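## Task

Pick the wine glass up off the table and hang it inverted on the rack, with its whole stem seated in a free curl and the glass in contact only with the wire. The glass must not be tossed or let fall more than roughly a thumb's length, no glass may tip over while unheld, and no bump may be as violent as such a fall. The glass already on the rack must stay hanging upright in its own curl.

## Robot and tools

Robot: two 6-joint arms, left_arm and right_arm, each with a two-finger gripper and a wrist camera. A third camera, cam_high, looks down from above. All images are 896x504.

Frame: every hand position, orientation and velocity is in the scene frame. Its origin sits at table-top height halfway between the two nominal arm bases; +x points out over the table, +z up, and left_arm is on the +y side (image left/right does not follow arm names). Calibrated bases: left_arm at (+0.008, +0.372, 0) m, right_arm at (-0.006, -0.344, 0) m. end_effector_position (metres) is the point between the finger pads, about 1 cm short of the tips; the fingers extend along the gripper's +z and open along its y. Reported poses may be off by a few centimetres, worse when stretched out.

The row: every motion command is built from rows of 14 numbers, each in [-1, 1], always covering both arms: first left_arm's six joint numbers and its opening, then right_arm's six and its opening. Joint order inside each arm is shoulder, elbow, wrist roll, wrist pitch, waist, wrist yaw. Joint numbers are offsets, not poses: they are added to the arm's "Joint targets" as reported at the start of the action (or move), not to the previous row, so sending the same offset twice moves twice as far. Scale: 1.0 equals 2.224 rad for shoulder, elbow and waist, and 8.485 rad for the three wrist joints. A zero offset re-commands the current targets. The opening number is absolute: +1 fully open, -1 shut; to leave a gripper alone resend its present command, since 0 means half open.

Joint ranges (rad): waist -2.618 to 3.054, shoulder 0.000 to 3.142, elbow 0.000 to 3.142, wrist pitch -1.571 to 1.571, wrist yaw -1.571 to 1.571, wrist roll -2.094 to 2.094. Asking a joint to go more than 0.059 rad beyond its range gets the action refused for both arms; real limits may differ by that much, and a clipped joint yields a "joint sent to its limit" line.

Tools:
- execute_actions(actions, cameras): actions is a list of actions; each action is a list of up to 15 rows, one per 1/30 s step, the last row repeating to fill 15 steps. An empty list just returns the state. cameras selects images (omitted or ["all"] for all, [] for none).
- move(target, speed, blend, opening_speed, blocking, cameras): target is one 14-number row or a list of up to 15 rows, each an offset from the same starting Joint targets. All joints travel in sync, so hands follow curves, with no collision avoidance. speed is the top rad/s of the joint travelling farthest (0.01 to 12.57, default 0.5), one value or one per target. blend (rad) rounds corners between listed targets. opening_speed (per second on the -1..+1 scale, at least 0.2) ramps the grippers. blocking=false returns after 0.5 s while the move continues. The result adds a "move:" line such as done, off_target, moving, held or fault, and possibly limits=held.
- wait(seconds 0 to 10): lets time pass holding the last command.
- stop: brakes a running move.
- zoom_image(camera, region [x0, y0, x1, y1] pixels, at most 504x504): enlarges part of the latest image of cam_high, cam_left_wrist or cam_right_wrist.
- read_manual(section): licence texts only.
- finished_scene(scene 1 or 2): ends the scene irreversibly; the task must hold with the robot hands off.

Reading results: Joint positions and Joint velocities give one block per arm in the joint order above (rad, rad/s), the last entry being finger opening in metres (0.093 fully open) and its rate. Joint targets are what the next offsets add to. grip_measured is the gripper motor on the +1/-1 scale: pads meet near -0.94, and each millimetre of object width adds about 0.0208. To grip firmly send about 0.24 below the reading for the object's width; keep sending that value while holding, and release with a value well above it. Fragile glass: avoid slamming a very low number in one step. "joint command not followed" means the clearance check altered some targets. Joint torques follow the joint order, include gravity, and entries 1, 2 and 5 wrap at ±28 N m. MOTOR HOT appears at 75 °C; at 90 °C the arm folds and idles for the rest of the scene, and at 100 °C it collapses, so do not hold loads stretched out or push against things for long.

Limits on motion: per step each joint target stays within 0.339 rad (big joints) or 2.2 rad (wrist joints) of its measured angle, and targets that would put the hand over 200 mm away are scaled back, so big motions take several actions. Time passes while you write replies, and a running move keeps going then.

Avoid: dropping or throwing the glass, toppling either glass, knocking the hanging glass out of straight, letting anything leave the table, pressing or colliding the two arms (this can end the scene), camera cables touching objects, and hard pushes. Move slowly near glass and the rack.

Each tool is called after "Emit:" as a command line: name --argument value for each argument, lists and objects as JSON in quotes; but a table of rows of numbers goes row by row, as --pt "numbers of a row", without its own name.

## Session

Emit:
execute_actions --actions '[]'

Scene clock: 0.00 s.
left_arm: end_effector_position=(+0.3949, +0.3914, +0.0679) grip_measured=+1.000 end_effector_quat_wxyz=(+0.553, -0.018, +0.831, +0.046) | right_arm: end_effector_position=(+0.3796, -0.3360, +0.0912) grip_measured=+1.000 end_effector_quat_wxyz=(+0.551, -0.005, +0.834, +0.033)
Joint names: [shoulder, elbow, wrist roll, wrist pitch, waist, wrist yaw]
Joint positions: left_arm=[1.625 0.355 0.026 0.875 0.015 -0.084 0.093] | right_arm=[1.484 0.388 0.024 0.692 -0.023 -0.067 0.093]
Joint velocities: within noise
Joint torques (N m): no reading
Heat: left arm: 34 °C; right arm: 37 °C.
Joint targets: left_arm=[1.615 0.364 0.027 0.885 0.015 -0.084] | right_arm=[1.478 0.396 0.024 0.694 -0.023 -0.067]
Tool commands: left_gripper/opening=+1.0 right_gripper/opening=+1.0

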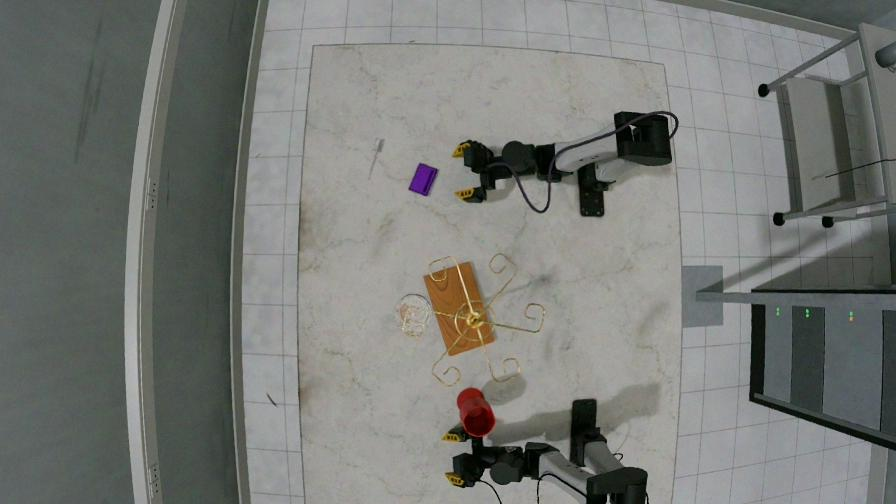

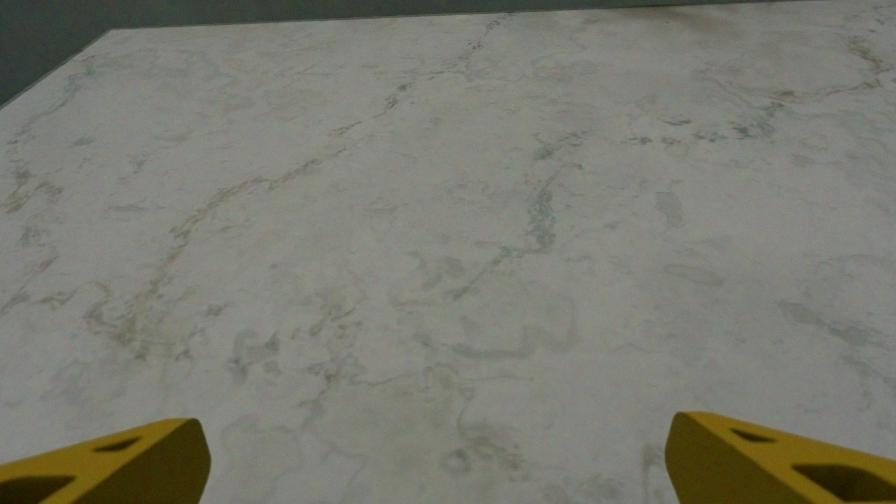

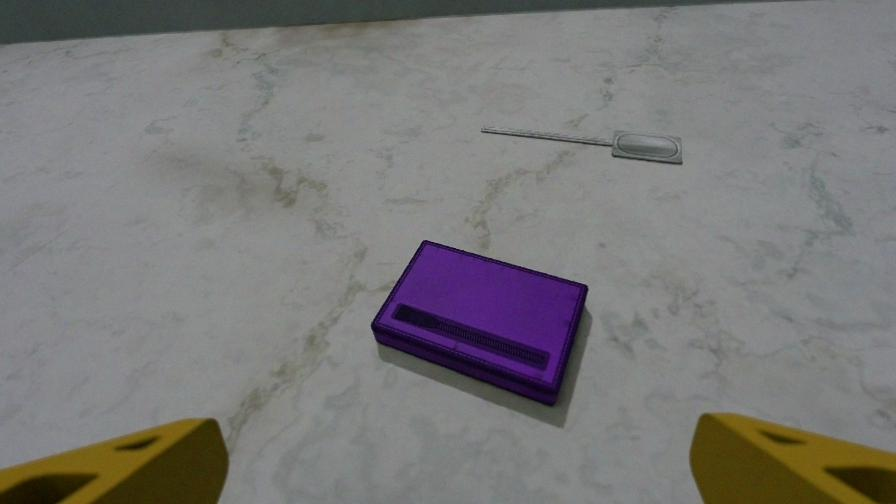

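Emit:
zoom_image --camera "cam_high" --region '[370, 230, 570, 400]'

Emit:
zoom_image --camera "cam_high" --region '[420, 360, 560, 480]'

Scaled by 2.520 from the camera's 896x504 image, which has a finer 1280x720 frame.

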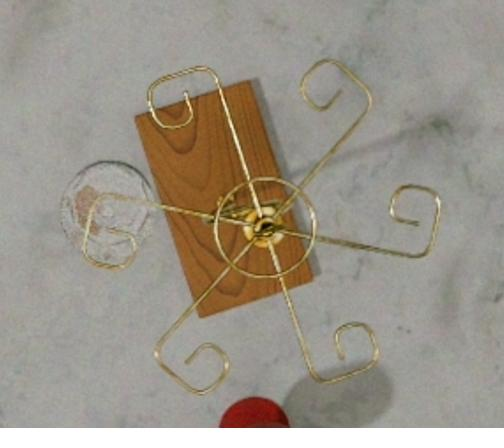

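Scaled by 3.600 from the camera's 896x504 image, which has a finer 1280x720 frame.

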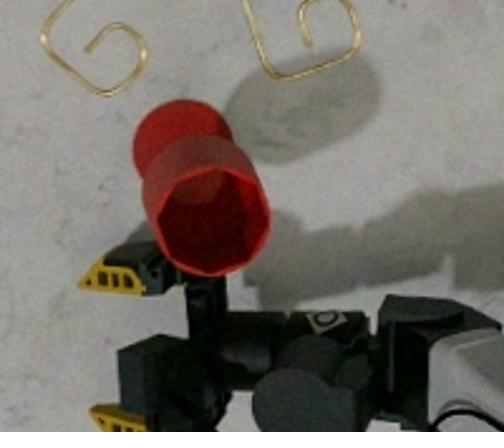

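Emit:
move --target '[-0.2566, -0.0708, -0.0032, -0.0056, 0.3464, 0.1847, 1.0, -0.0432, 0.1268, -0.0028, 0.0012, -0.1538, -0.1670, 1.0]' --speed 0.8

Scene clock: 454.70 s.
left_arm: end_effector_position=(+0.2600, +0.3858, +0.2004) grip_measured=+1.000 end_effector_quat_wxyz=(+0.666, +0.239, +0.666, -0.238) | right_arm: end_effector_position=(+0.3194, -0.2827, +0.2459) grip_measured=+1.000 end_effector_quat_wxyz=(+0.583, -0.359, +0.611, +0.397)
Joint names: [shoulder, elbow, wrist roll, wrist pitch, waist, wrist yaw]
Joint positions: left_arm=[1.056 0.215 0.005 0.838 0.781 1.469 0.093] | right_arm=[1.398 0.65 0.011 0.692 -0.359 -1.473 0.093]
Joint velocities: within noise
Joint torques (N m): left_arm=[-3.08 3.86 -0.1 1.31 -0.16 0.15] | right_arm=[-6.48 7.92 -0.21 1.32 -0.64 -0.36]
Heat: left arm: 51 °C; right arm: 42 °C.
Joint targets: left_arm=[1.045 0.206 -0.001 0.837 0.786 1.483] | right_arm=[1.382 0.678 0.000 0.705 -0.365 -1.485]
move: done
camera_calibration:
cam_left_wrist: T_world_to_cam=[[-0.643302, -0.765529, -0.011292, 0.466071], [-0.30826, 0.272486, -0.911442, 0.197961], [0.700813, -0.582852, -0.411273, 0.205631], [0, 0, 0, 1]] pos_world=[0.216739, 0.422702, 0.270263]
cam_right_wrist: T_world_to_cam=[[0.894213, -0.435197, -0.104821, -0.381177], [-0.26645, -0.3293, -0.905851, 0.254986], [0.359706, 0.837953, -0.410422, 0.300772], [0, 0, 0, 1]] pos_world=[0.300605, -0.333953, 0.314468]

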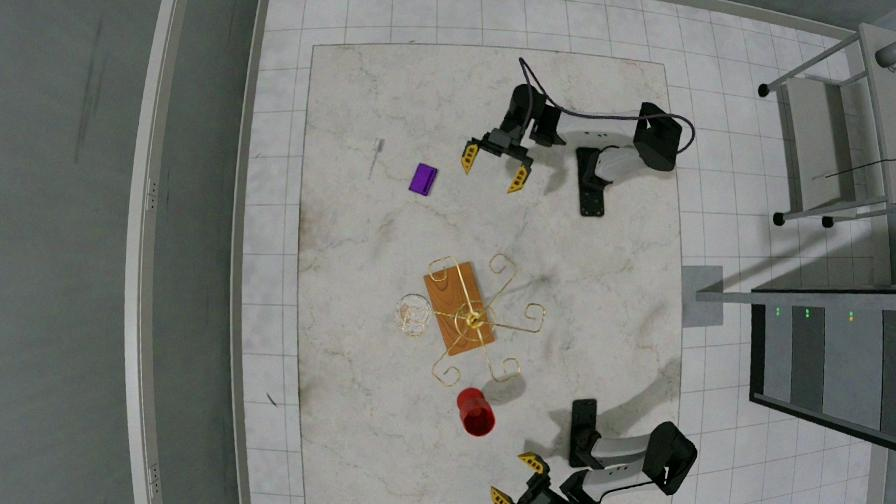

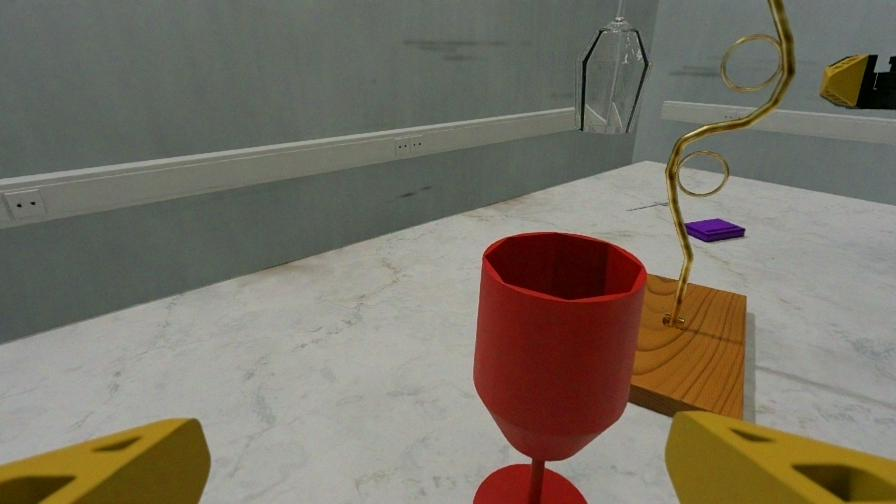

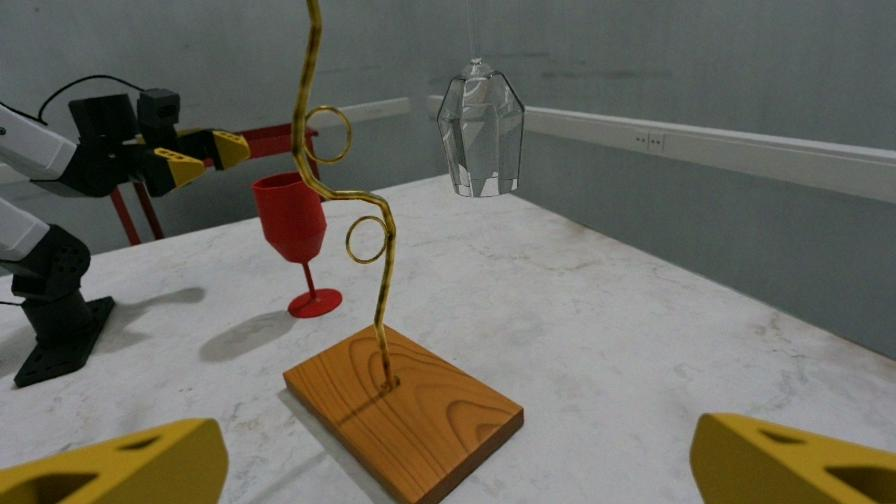

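Emit:
zoom_image --camera "cam_high" --region '[480, 380, 720, 504]'

Emit:
zoom_image --camera "cam_high" --region '[450, 80, 700, 230]'

Emit:
zoom_image --camera "cam_left_wrist" --region '[440, 220, 780, 504]'

Emit:
zoom_image --camera "cam_right_wrist" --region '[230, 100, 550, 350]'

Scaled by 2.100 from the camera's 896x504 image, which has a finer 1280x720 frame.

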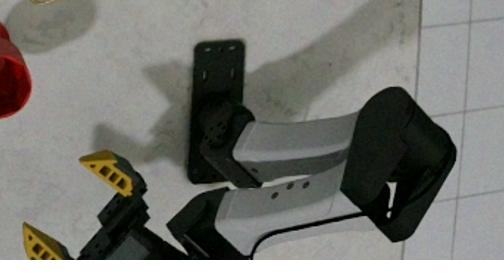

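Scaled by 2.016 from the camera's 896x504 image, which has a finer 1280x720 frame.

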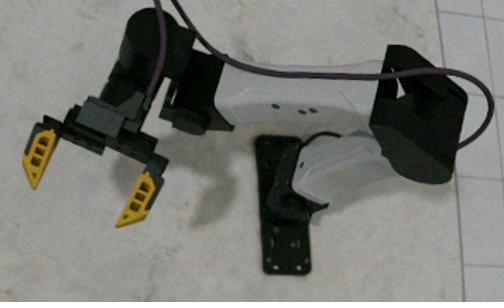

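Scaled by 1.482 from the camera's 896x504 image, which has a finer 1280x720 frame.

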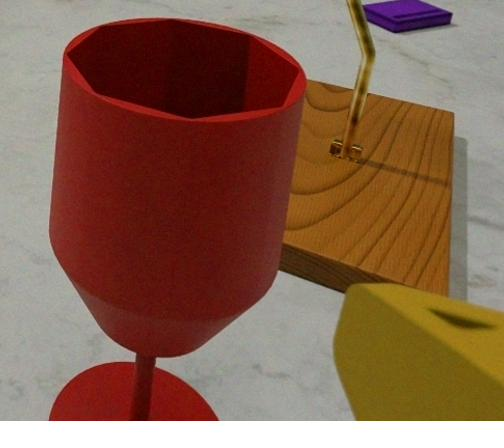

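Scaled by 1.575 from the camera's 896x504 image, which has a finer 1280x720 frame.

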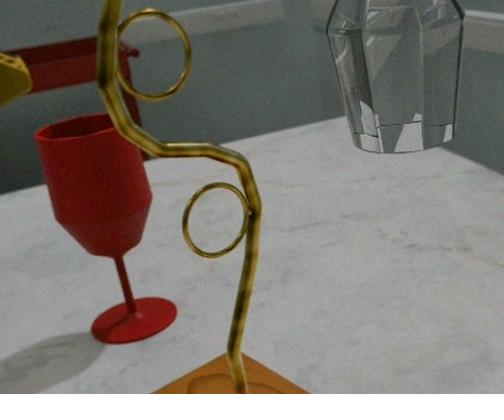

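Emit:
move --target '[0, 0, 0, 0, 0, 0, 1.0, -0.0333, 0.2861, 0, -0.0838, 0, 0, 1.0]' --speed 0.8

Scene clock: 657.47 s.
left_arm: end_effector_position=(+0.2599, +0.3856, +0.2002) grip_measured=+1.000 end_effector_quat_wxyz=(+0.665, +0.239, +0.666, -0.239) | right_arm: end_effector_position=(+0.3228, -0.2839, +0.4217) grip_measured=+1.000 end_effector_quat_wxyz=(+0.592, -0.373, +0.602, +0.386)
Joint names: [shoulder, elbow, wrist roll, wrist pitch, waist, wrist yaw]
Joint positions: left_arm=[1.056 0.215 0.005 0.837 0.781 1.47 0.093] | right_arm=[1.313 1.291 0.007 0.006 -0.359 -1.477 0.093]
Joint velocities: within noise
Joint torques (N m): left_arm=[-3.06 4.16 -0.12 1.28 0.03 0.12] | right_arm=[-5.38 7.9 -0.17 1.08 -0.65 -0.25]
Heat: left arm: 40 °C; right arm: 44 °C.
Joint targets: left_arm=[1.045 0.206 0.000 0.837 0.786 1.483] | right_arm=[1.308 1.315 0.000 -0.006 -0.365 -1.485]
move: done
camera_calibration:
cam_left_wrist: T_world_to_cam=[[-0.644181, -0.76481, -0.00985271, 0.465564], [-0.308882, 0.271905, -0.911405, 0.198056], [0.699731, -0.584066, -0.411392, 0.206284], [0, 0, 0, 1]] pos_world=[0.21674, 0.422699, 0.269961]
cam_right_wrist: T_world_to_cam=[[0.899351, -0.432624, -0.0632716, -0.384742], [-0.229251, -0.343369, -0.910792, 0.400839], [0.372305, 0.833627, -0.407988, 0.366292], [0, 0, 0, 1]] pos_world=[0.301539, -0.334164, 0.490181]

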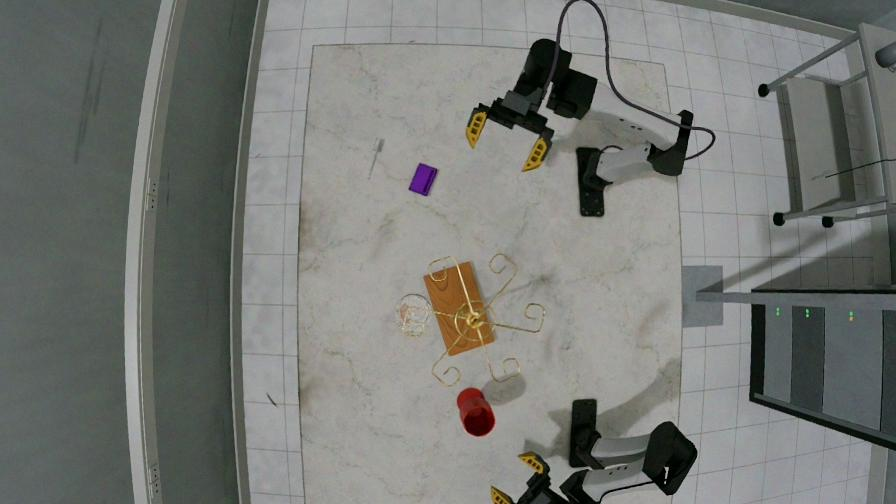

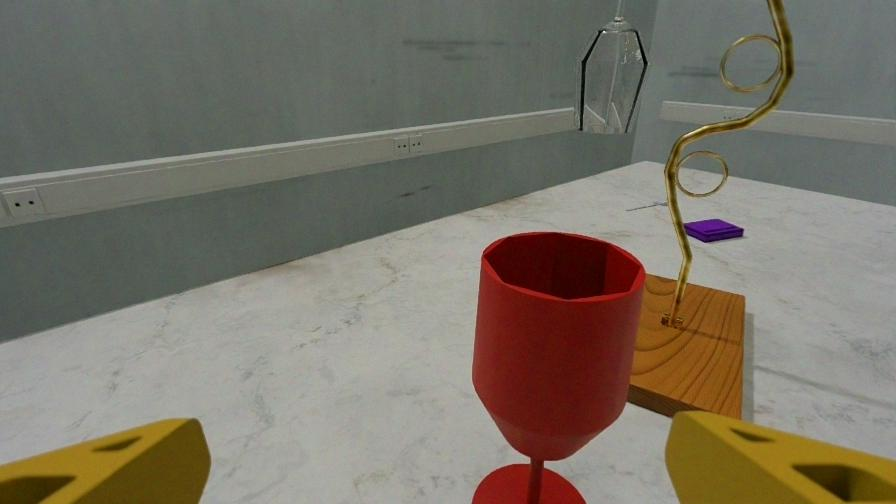

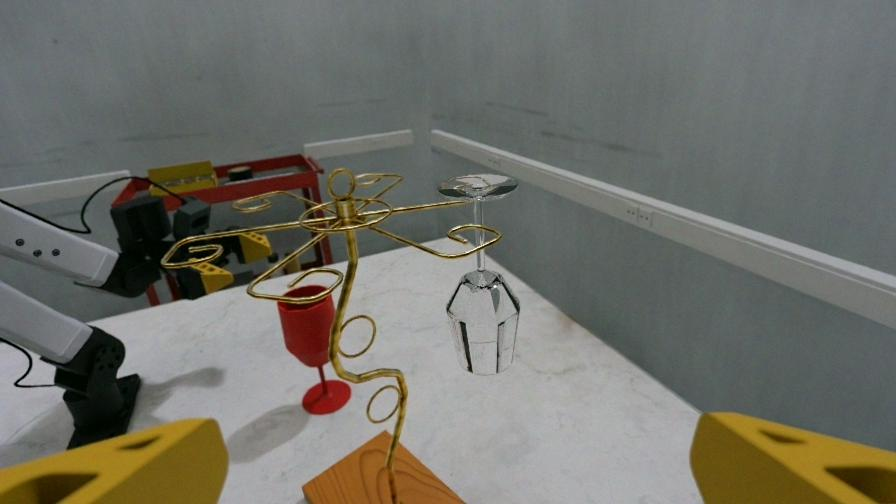

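Emit:
zoom_image --camera "cam_right_wrist" --region '[150, 140, 530, 330]'

Emit:
zoom_image --camera "cam_right_wrist" --region '[400, 150, 560, 390]'

Scaled by 1.326 from the camera's 896x504 image, which has a finer 1280x720 frame.

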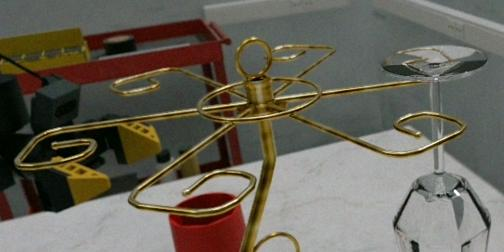

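Scaled by 2.100 from the camera's 896x504 image, which has a finer 1280x720 frame.

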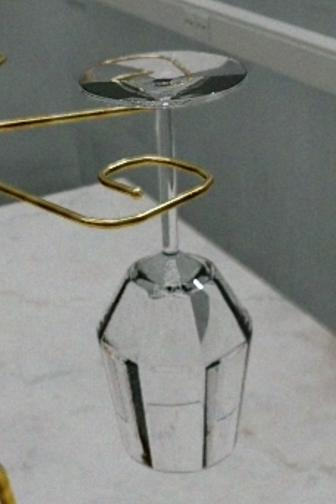

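Emit:
zoom_image --camera "cam_high" --region '[440, 375, 510, 445]'

Emit:
zoom_image --camera "cam_high" --region '[425, 340, 535, 400]'

Emit:
zoom_image --camera "cam_right_wrist" --region '[260, 270, 380, 430]'

Scaled by 7.200 from the camera's 896x504 image, which has a finer 1280x720 frame.

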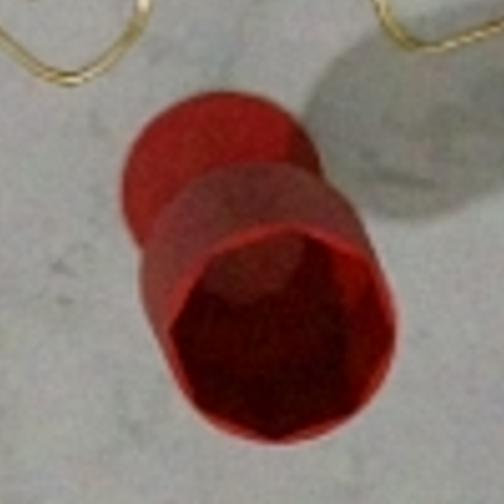

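Scaled by 4.582 from the camera's 896x504 image, which has a finer 1280x720 frame.

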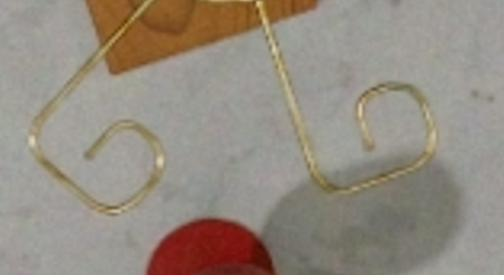

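Scaled by 3.150 from the camera's 896x504 image, which has a finer 1280x720 frame.

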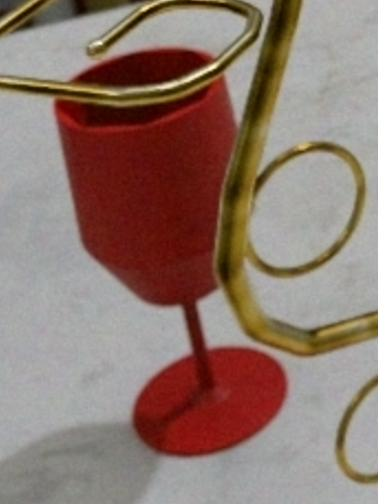

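Emit:
zoom_image --camera "cam_high" --region '[484, 350, 524, 390]'

Emit:
zoom_image --camera "cam_high" --region '[426, 355, 466, 395]'

Emit:
zoom_image --camera "cam_right_wrist" --region '[230, 240, 350, 310]'

Scaled by 12.600 from the camera's 896x504 image, which has a finer 1280x720 frame.

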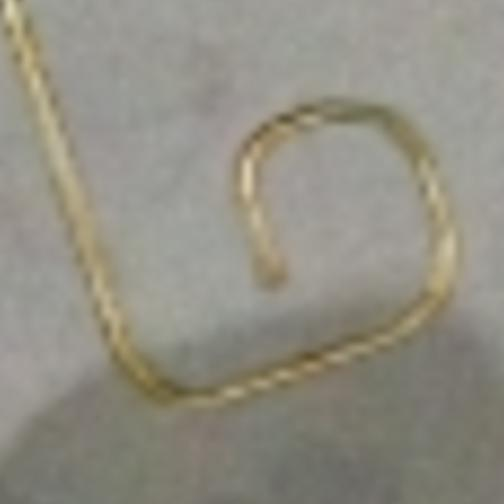

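Scaled by 12.600 from the camera's 896x504 image, which has a finer 1280x720 frame.

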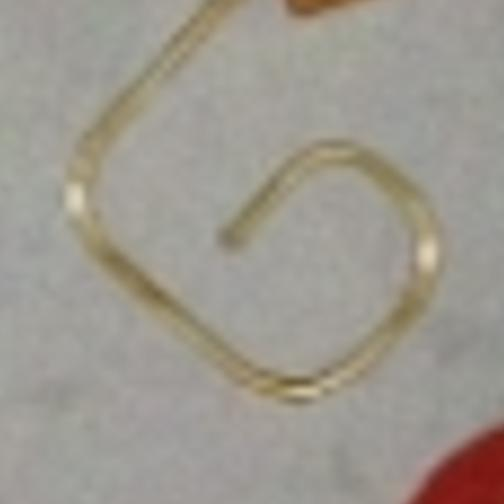

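Scaled by 4.200 from the camera's 896x504 image, which has a finer 1280x720 frame.

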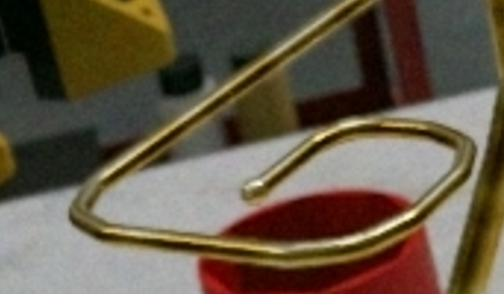

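Emit:
move --target '[0.3578, 0.1112, 0, 0.0649, -0.1494, 0.0050, 1.0, 0, 0, 0, 0, 0, 0, 1.0]' --speed 0.5 --cameras '["cam_left_wrist", "cam_high"]'

Scene clock: 1008.53 s.
left_arm: end_effector_position=(+0.3267, +0.3411, +0.1336) grip_measured=+1.000 end_effector_quat_wxyz=(+0.604, +0.345, +0.618, -0.366) | right_arm: end_effector_position=(+0.3228, -0.2839, +0.4215) grip_measured=+1.000 end_effector_quat_wxyz=(+0.591, -0.372, +0.602, +0.387)
Joint names: [shoulder, elbow, wrist roll, wrist pitch, waist, wrist yaw]
Joint positions: left_arm=[1.834 0.432 0.003 1.364 0.458 1.512 0.093] | right_arm=[1.313 1.291 0.007 0.004 -0.359 -1.477 0.093]
Joint velocities: within noise
Joint torques (N m): left_arm=[-6.39 4.78 -0.16 1.58 -0.81 0.17] | right_arm=[-5.29 7.97 -0.17 1.1 -0.65 -0.27]
Heat: left arm: 38 °C; right arm: 47 °C.
Joint targets: left_arm=[1.840 0.454 -0.001 1.388 0.453 1.526] | right_arm=[1.308 1.315 0.000 -0.006 -0.365 -1.485]
move: done
camera_calibration:
cam_left_wrist: T_world_to_cam=[[-0.87485, -0.483656, 0.0267242, 0.448432], [-0.220972, 0.349388, -0.910549, 0.114859], [0.431055, -0.802499, -0.412537, 0.268559], [0, 0, 0, 1]] pos_world=[0.301928, 0.392275, 0.203391]
Images, in order (width x height): cam_high 896x504, cam_left_wrist 896x504.

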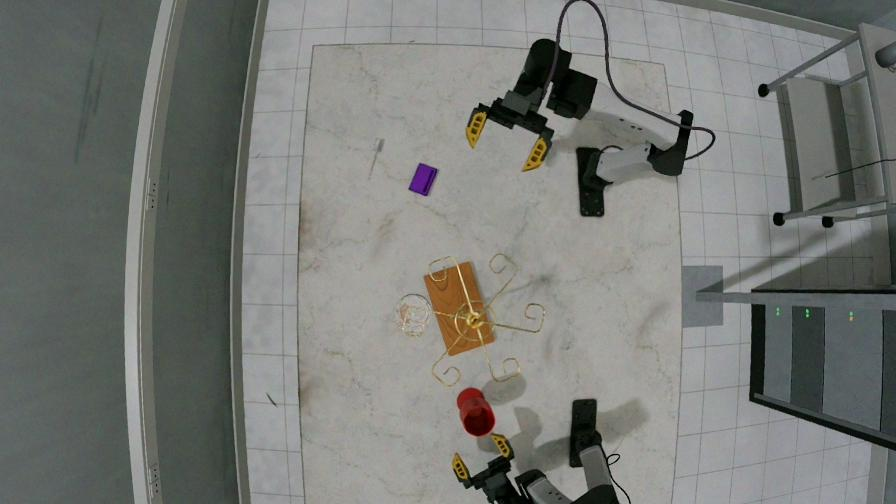

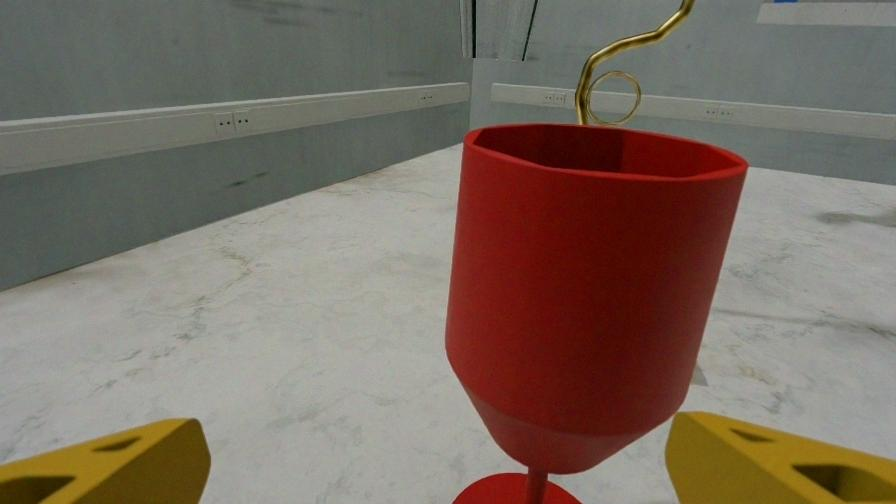

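Emit:
move --target '[-0.0205, -0.0254, 0, 0.0052, -0.0532, -0.0026, 1.0, 0, 0, 0, 0, 0, 0, 1.0]' --speed 0.3 --cameras '["cam_left_wrist", "cam_high"]'

Scene clock: 1073.73 s.
left_arm: end_effector_position=(+0.3145, +0.3012, +0.1344) grip_measured=+1.000 end_effector_quat_wxyz=(+0.586, +0.388, +0.591, -0.395) | right_arm: end_effector_position=(+0.3228, -0.2839, +0.4215) grip_measured=+1.000 end_effector_quat_wxyz=(+0.591, -0.372, +0.602, +0.387)
Joint names: [shoulder, elbow, wrist roll, wrist pitch, waist, wrist yaw]
Joint positions: left_arm=[1.825 0.404 0.003 1.406 0.338 1.512 0.093] | right_arm=[1.313 1.291 0.007 0.004 -0.359 -1.477 0.093]
Joint velocities: within noise
Joint torques (N m): left_arm=[-9.4 2.35 -0.12 1.48 -0.84 -0.06] | right_arm=[-5.05 8.02 -0.13 1.1 -0.73 -0.27]
Heat: left arm: 38 °C; right arm: 48 °C.
Joint targets: left_arm=[1.795 0.397 -0.001 1.432 0.335 1.503] | right_arm=[1.308 1.315 0.000 -0.006 -0.365 -1.485]
move: done
camera_calibration:
cam_left_wrist: T_world_to_cam=[[-0.926559, -0.376135, 0.00317017, 0.405487], [-0.157541, 0.3804, -0.911305, 0.0975894], [0.341568, -0.844878, -0.41172, 0.282929], [0, 0, 0, 1]] pos_world=[0.294443, 0.354436, 0.204136]
Images, in order (width x height): cam_high 896x504, cam_left_wrist 896x504.

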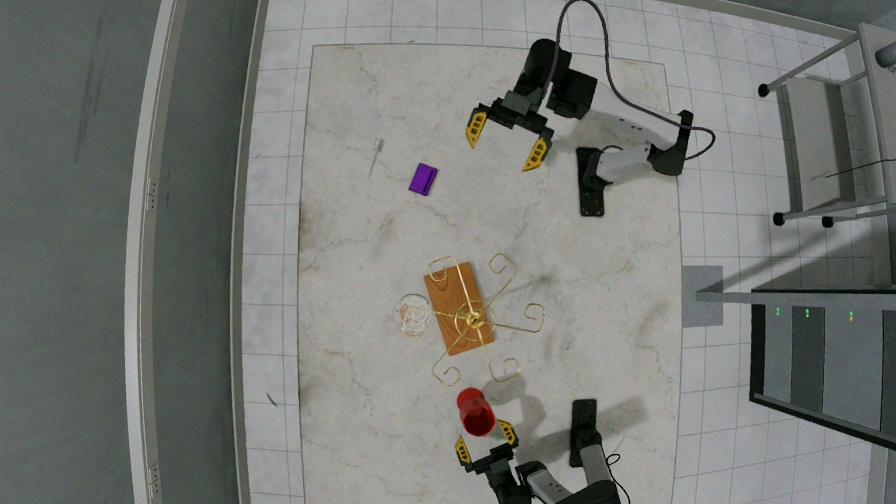

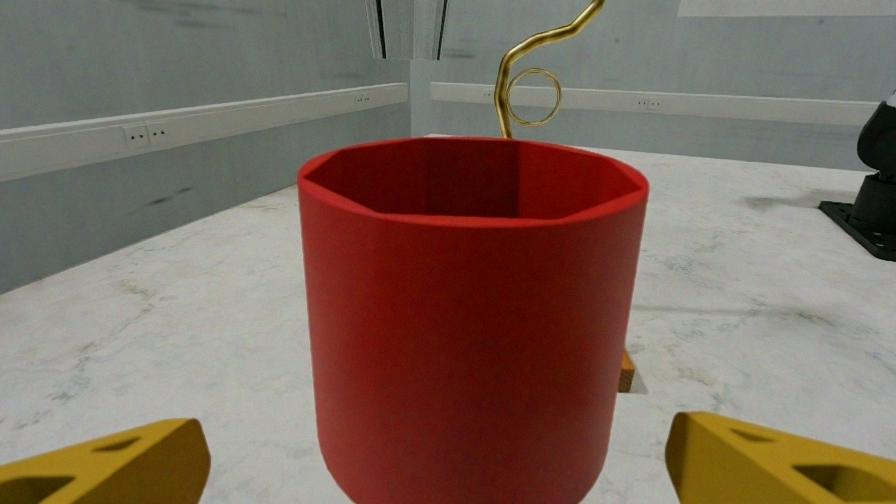

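Emit:
zoom_image --camera "cam_left_wrist" --region '[0, 384, 300, 504]'

Emit:
zoom_image --camera "cam_left_wrist" --region '[596, 384, 896, 504]'

Emit:
zoom_image --camera "cam_high" --region '[440, 375, 540, 475]'

Scaled by 1.680 from the camera's 896x504 image, which has a finer 1280x720 frame.

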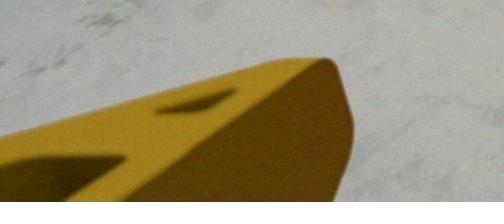

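Scaled by 1.680 from the camera's 896x504 image, which has a finer 1280x720 frame.

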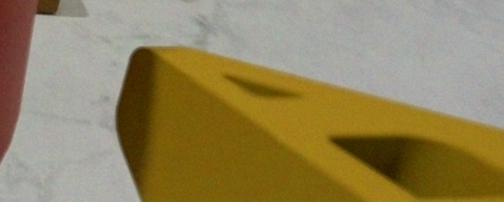

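Scaled by 5.040 from the camera's 896x504 image, which has a finer 1280x720 frame.

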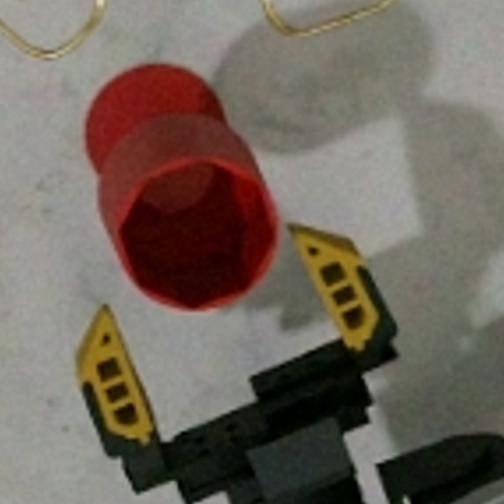

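Emit:
move --target '[-0.0103, -0.0099, 0, 0.0006, -0.0265, -0.0074, 1.0, 0, 0, 0, 0, 0, 0, 1.0]' --speed 0.2 --cameras '["cam_left_wrist", "cam_high"]'

Emit:
zoom_image --camera "cam_high" --region '[440, 375, 540, 475]'

Scene clock: 1137.47 s.
left_arm: end_effector_position=(+0.3134, +0.2854, +0.1366) grip_measured=+1.000 end_effector_quat_wxyz=(+0.587, +0.391, +0.590, -0.394) | right_arm: end_effector_position=(+0.3228, -0.2839, +0.4215) grip_measured=+1.000 end_effector_quat_wxyz=(+0.591, -0.372, +0.602, +0.387)
Joint names: [shoulder, elbow, wrist roll, wrist pitch, waist, wrist yaw]
Joint positions: left_arm=[1.802 0.382 0.003 1.411 0.28 1.456 0.093] | right_arm=[1.313 1.291 0.007 0.004 -0.359 -1.477 0.093]
Joint velocities: within noise
Joint torques (N m): left_arm=[-9.26 2.19 -0.11 1.57 -0.81 -0.15] | right_arm=[-5.23 8.18 -0.14 1.1 -0.62 -0.3]
Heat: left arm: 38 °C; right arm: 48 °C.
Joint targets: left_arm=[1.772 0.375 -0.001 1.437 0.276 1.441] | right_arm=[1.308 1.315 0.000 -0.006 -0.365 -1.485]
move: done
camera_calibration:
cam_left_wrist: T_world_to_cam=[[-0.9273, -0.374297, -0.00414632, 0.399271], [-0.150618, 0.383241, -0.911285, 0.10248], [0.34268, -0.84441, -0.411755, 0.270321], [0, 0, 0, 1]] pos_world=[0.293045, 0.338433, 0.20635]
Images, in order (width x height): cam_high 896x504, cam_left_wrist 896x504.

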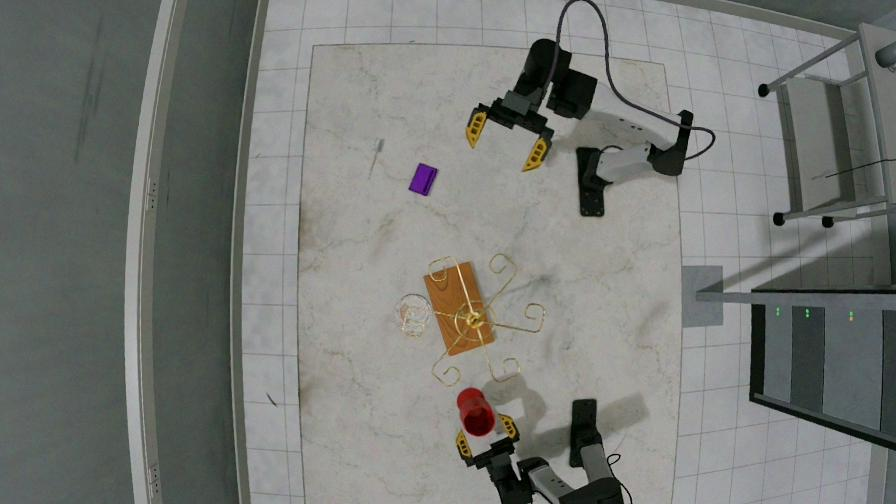

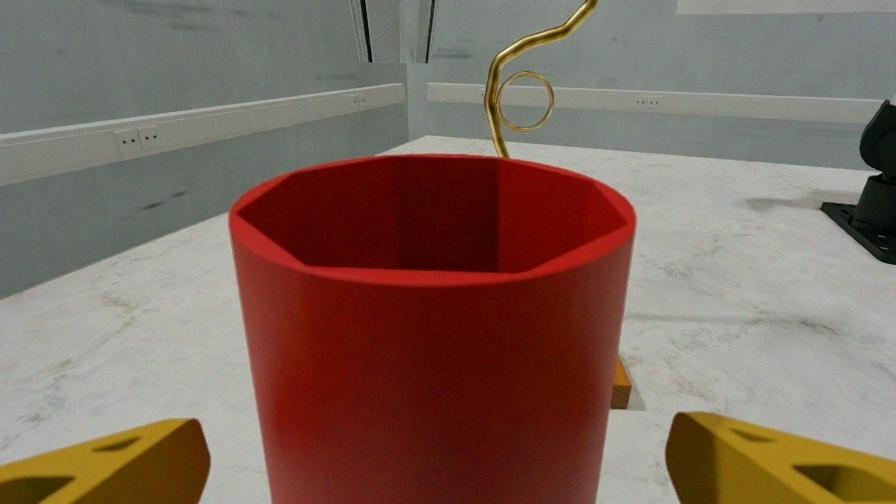

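Scaled by 5.040 from the camera's 896x504 image, which has a finer 1280x720 frame.

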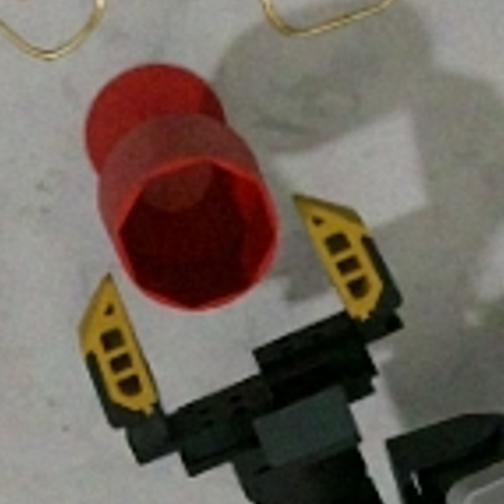

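Emit:
move --target '[0.0216, 0.0210, 0, 0, -0.0513, -0.0133, 1.0, 0, 0, 0, 0, 0, 0, 1.0]' --speed 0.12 --cameras '["cam_left_wrist", "cam_high"]'

Emit:
zoom_image --camera "cam_high" --region '[440, 375, 540, 475]'

Scene clock: 1169.00 s.
left_arm: end_effector_position=(+0.3240, +0.2582, +0.1380) grip_measured=+1.000 end_effector_quat_wxyz=(+0.590, +0.394, +0.587, -0.391) | right_arm: end_effector_position=(+0.3228, -0.2839, +0.4215) grip_measured=+1.000 end_effector_quat_wxyz=(+0.591, -0.372, +0.602, +0.387)
Joint names: [shoulder, elbow, wrist roll, wrist pitch, waist, wrist yaw]
Joint positions: left_arm=[1.811 0.401 0.003 1.413 0.166 1.343 0.093] | right_arm=[1.313 1.291 0.007 0.004 -0.359 -1.477 0.093]
Joint velocities: within noise
Joint torques (N m): left_arm=[-5.93 4.45 -0.11 1.61 -0.98 -0.11] | right_arm=[-5.37 8.06 -0.16 1.09 -0.69 -0.32]
Heat: left arm: 40 °C; right arm: 48 °C.
Joint targets: left_arm=[1.820 0.422 -0.001 1.437 0.162 1.328] | right_arm=[1.308 1.315 0.000 -0.006 -0.365 -1.485]
move: done
camera_calibration:
cam_left_wrist: T_world_to_cam=[[-0.927604, -0.373246, -0.0154396, 0.400353], [-0.140135, 0.385986, -0.911799, 0.111808], [0.346285, -0.843624, -0.410347, 0.24283], [0, 0, 0, 1]] pos_world=[0.302949, 0.311131, 0.207772]
Images, in order (width x height): cam_high 896x504, cam_left_wrist 896x504.

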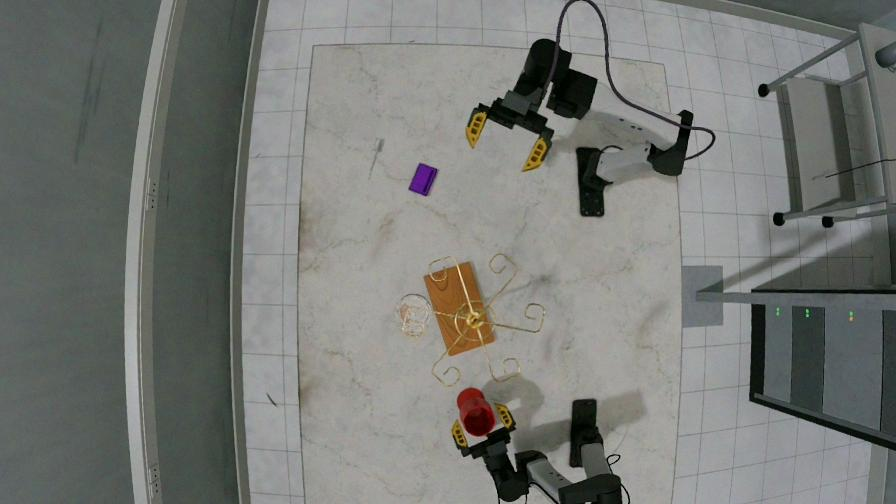

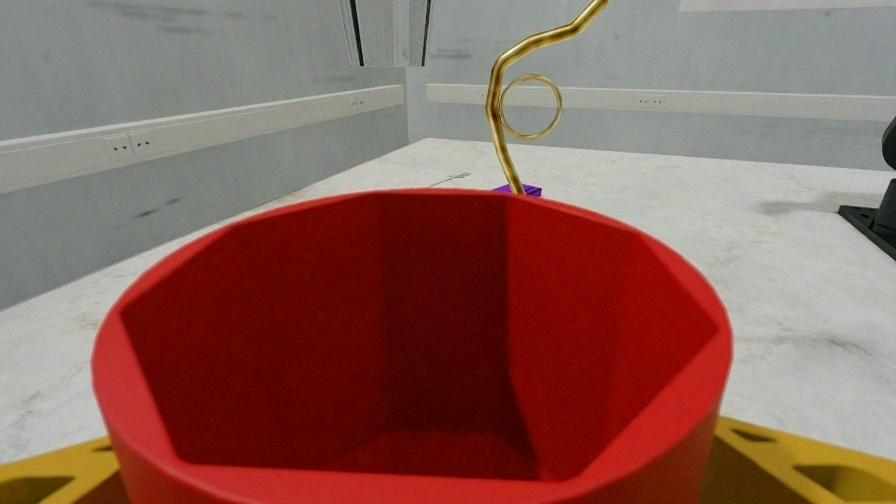

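Scaled by 5.040 from the camera's 896x504 image, which has a finer 1280x720 frame.

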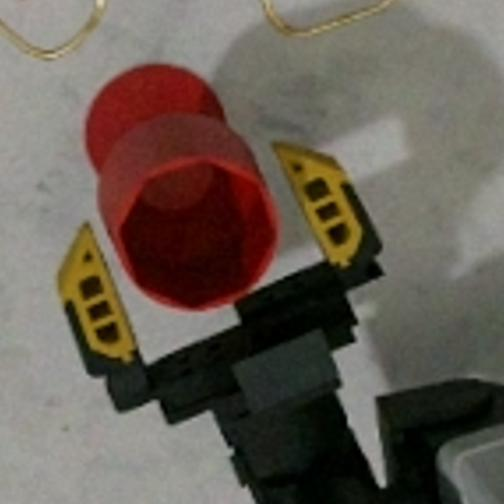

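Emit:
move --target '[0, 0, 0, 0, 0, 0, 0.35, 0, 0, 0, 0, 0, 0, 1.0]' --opening_speed 0.25 --cameras '["cam_left_wrist", "cam_high"]'

Emit:
zoom_image --camera "cam_high" --region '[440, 375, 540, 475]'

Scene clock: 1209.03 s.
left_arm: end_effector_position=(+0.3244, +0.2584, +0.1380) grip_measured=+0.544 end_effector_quat_wxyz=(+0.590, +0.394, +0.587, -0.390) | right_arm: end_effector_position=(+0.3228, -0.2839, +0.4215) grip_measured=+1.000 end_effector_quat_wxyz=(+0.591, -0.372, +0.602, +0.387)
Joint names: [shoulder, elbow, wrist roll, wrist pitch, waist, wrist yaw]
Joint positions: left_arm=[1.811 0.401 0.003 1.413 0.166 1.34 0.071] | right_arm=[1.313 1.291 0.007 0.004 -0.359 -1.477 0.093]
Joint velocities: within noise
Joint torques (N m): left_arm=[-5.9 4.37 -0.16 1.59 -0.8 -0.12] | right_arm=[-5.23 8.13 -0.18 1.11 -0.64 -0.24]
Heat: left arm: 41 °C; right arm: 48 °C.
Joint targets: left_arm=[1.820 0.422 0.000 1.437 0.162 1.328] | right_arm=[1.308 1.315 0.000 -0.006 -0.365 -1.485]
move: done
camera_calibration:
cam_left_wrist: T_world_to_cam=[[-0.926594, -0.375744, -0.0154712, 0.401149], [-0.141145, 0.385612, -0.911801, 0.112232], [0.34857, -0.842686, -0.41034, 0.241829], [0, 0, 0, 1]] pos_world=[0.303249, 0.311237, 0.207772]
Images, in order (width x height): cam_high 896x504, cam_left_wrist 896x504.

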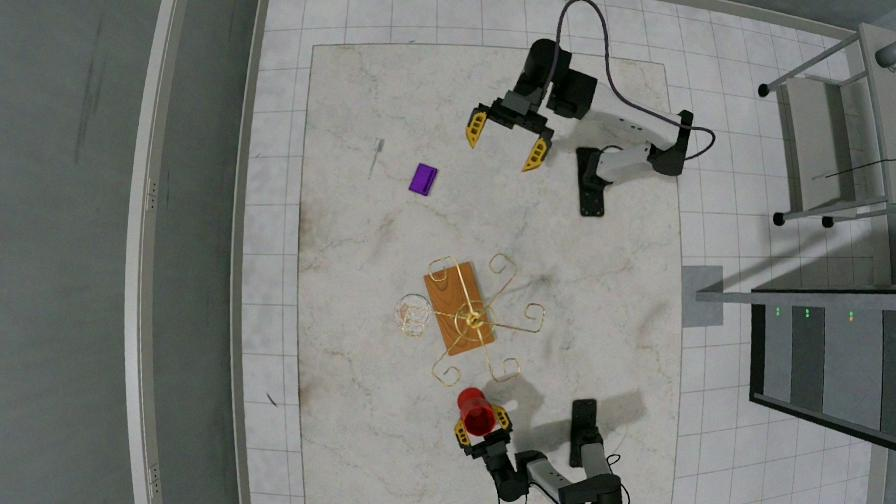

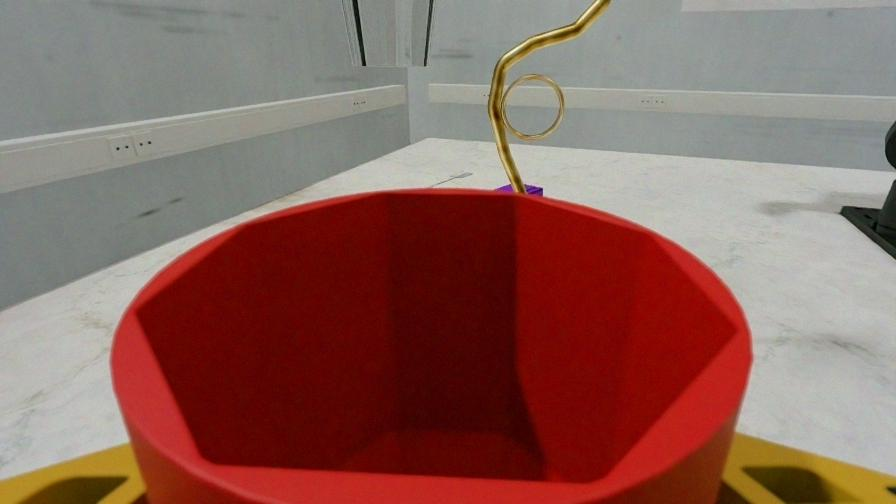

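Scaled by 5.040 from the camera's 896x504 image, which has a finer 1280x720 frame.

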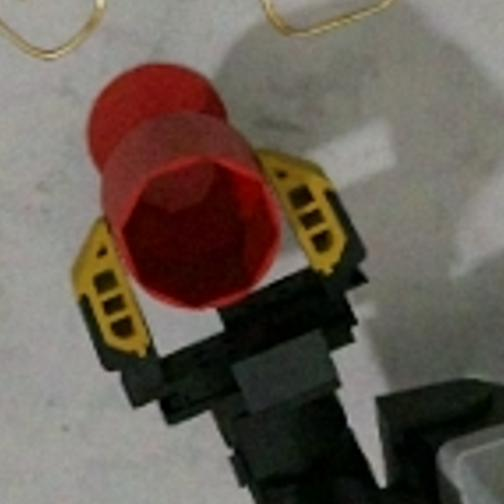

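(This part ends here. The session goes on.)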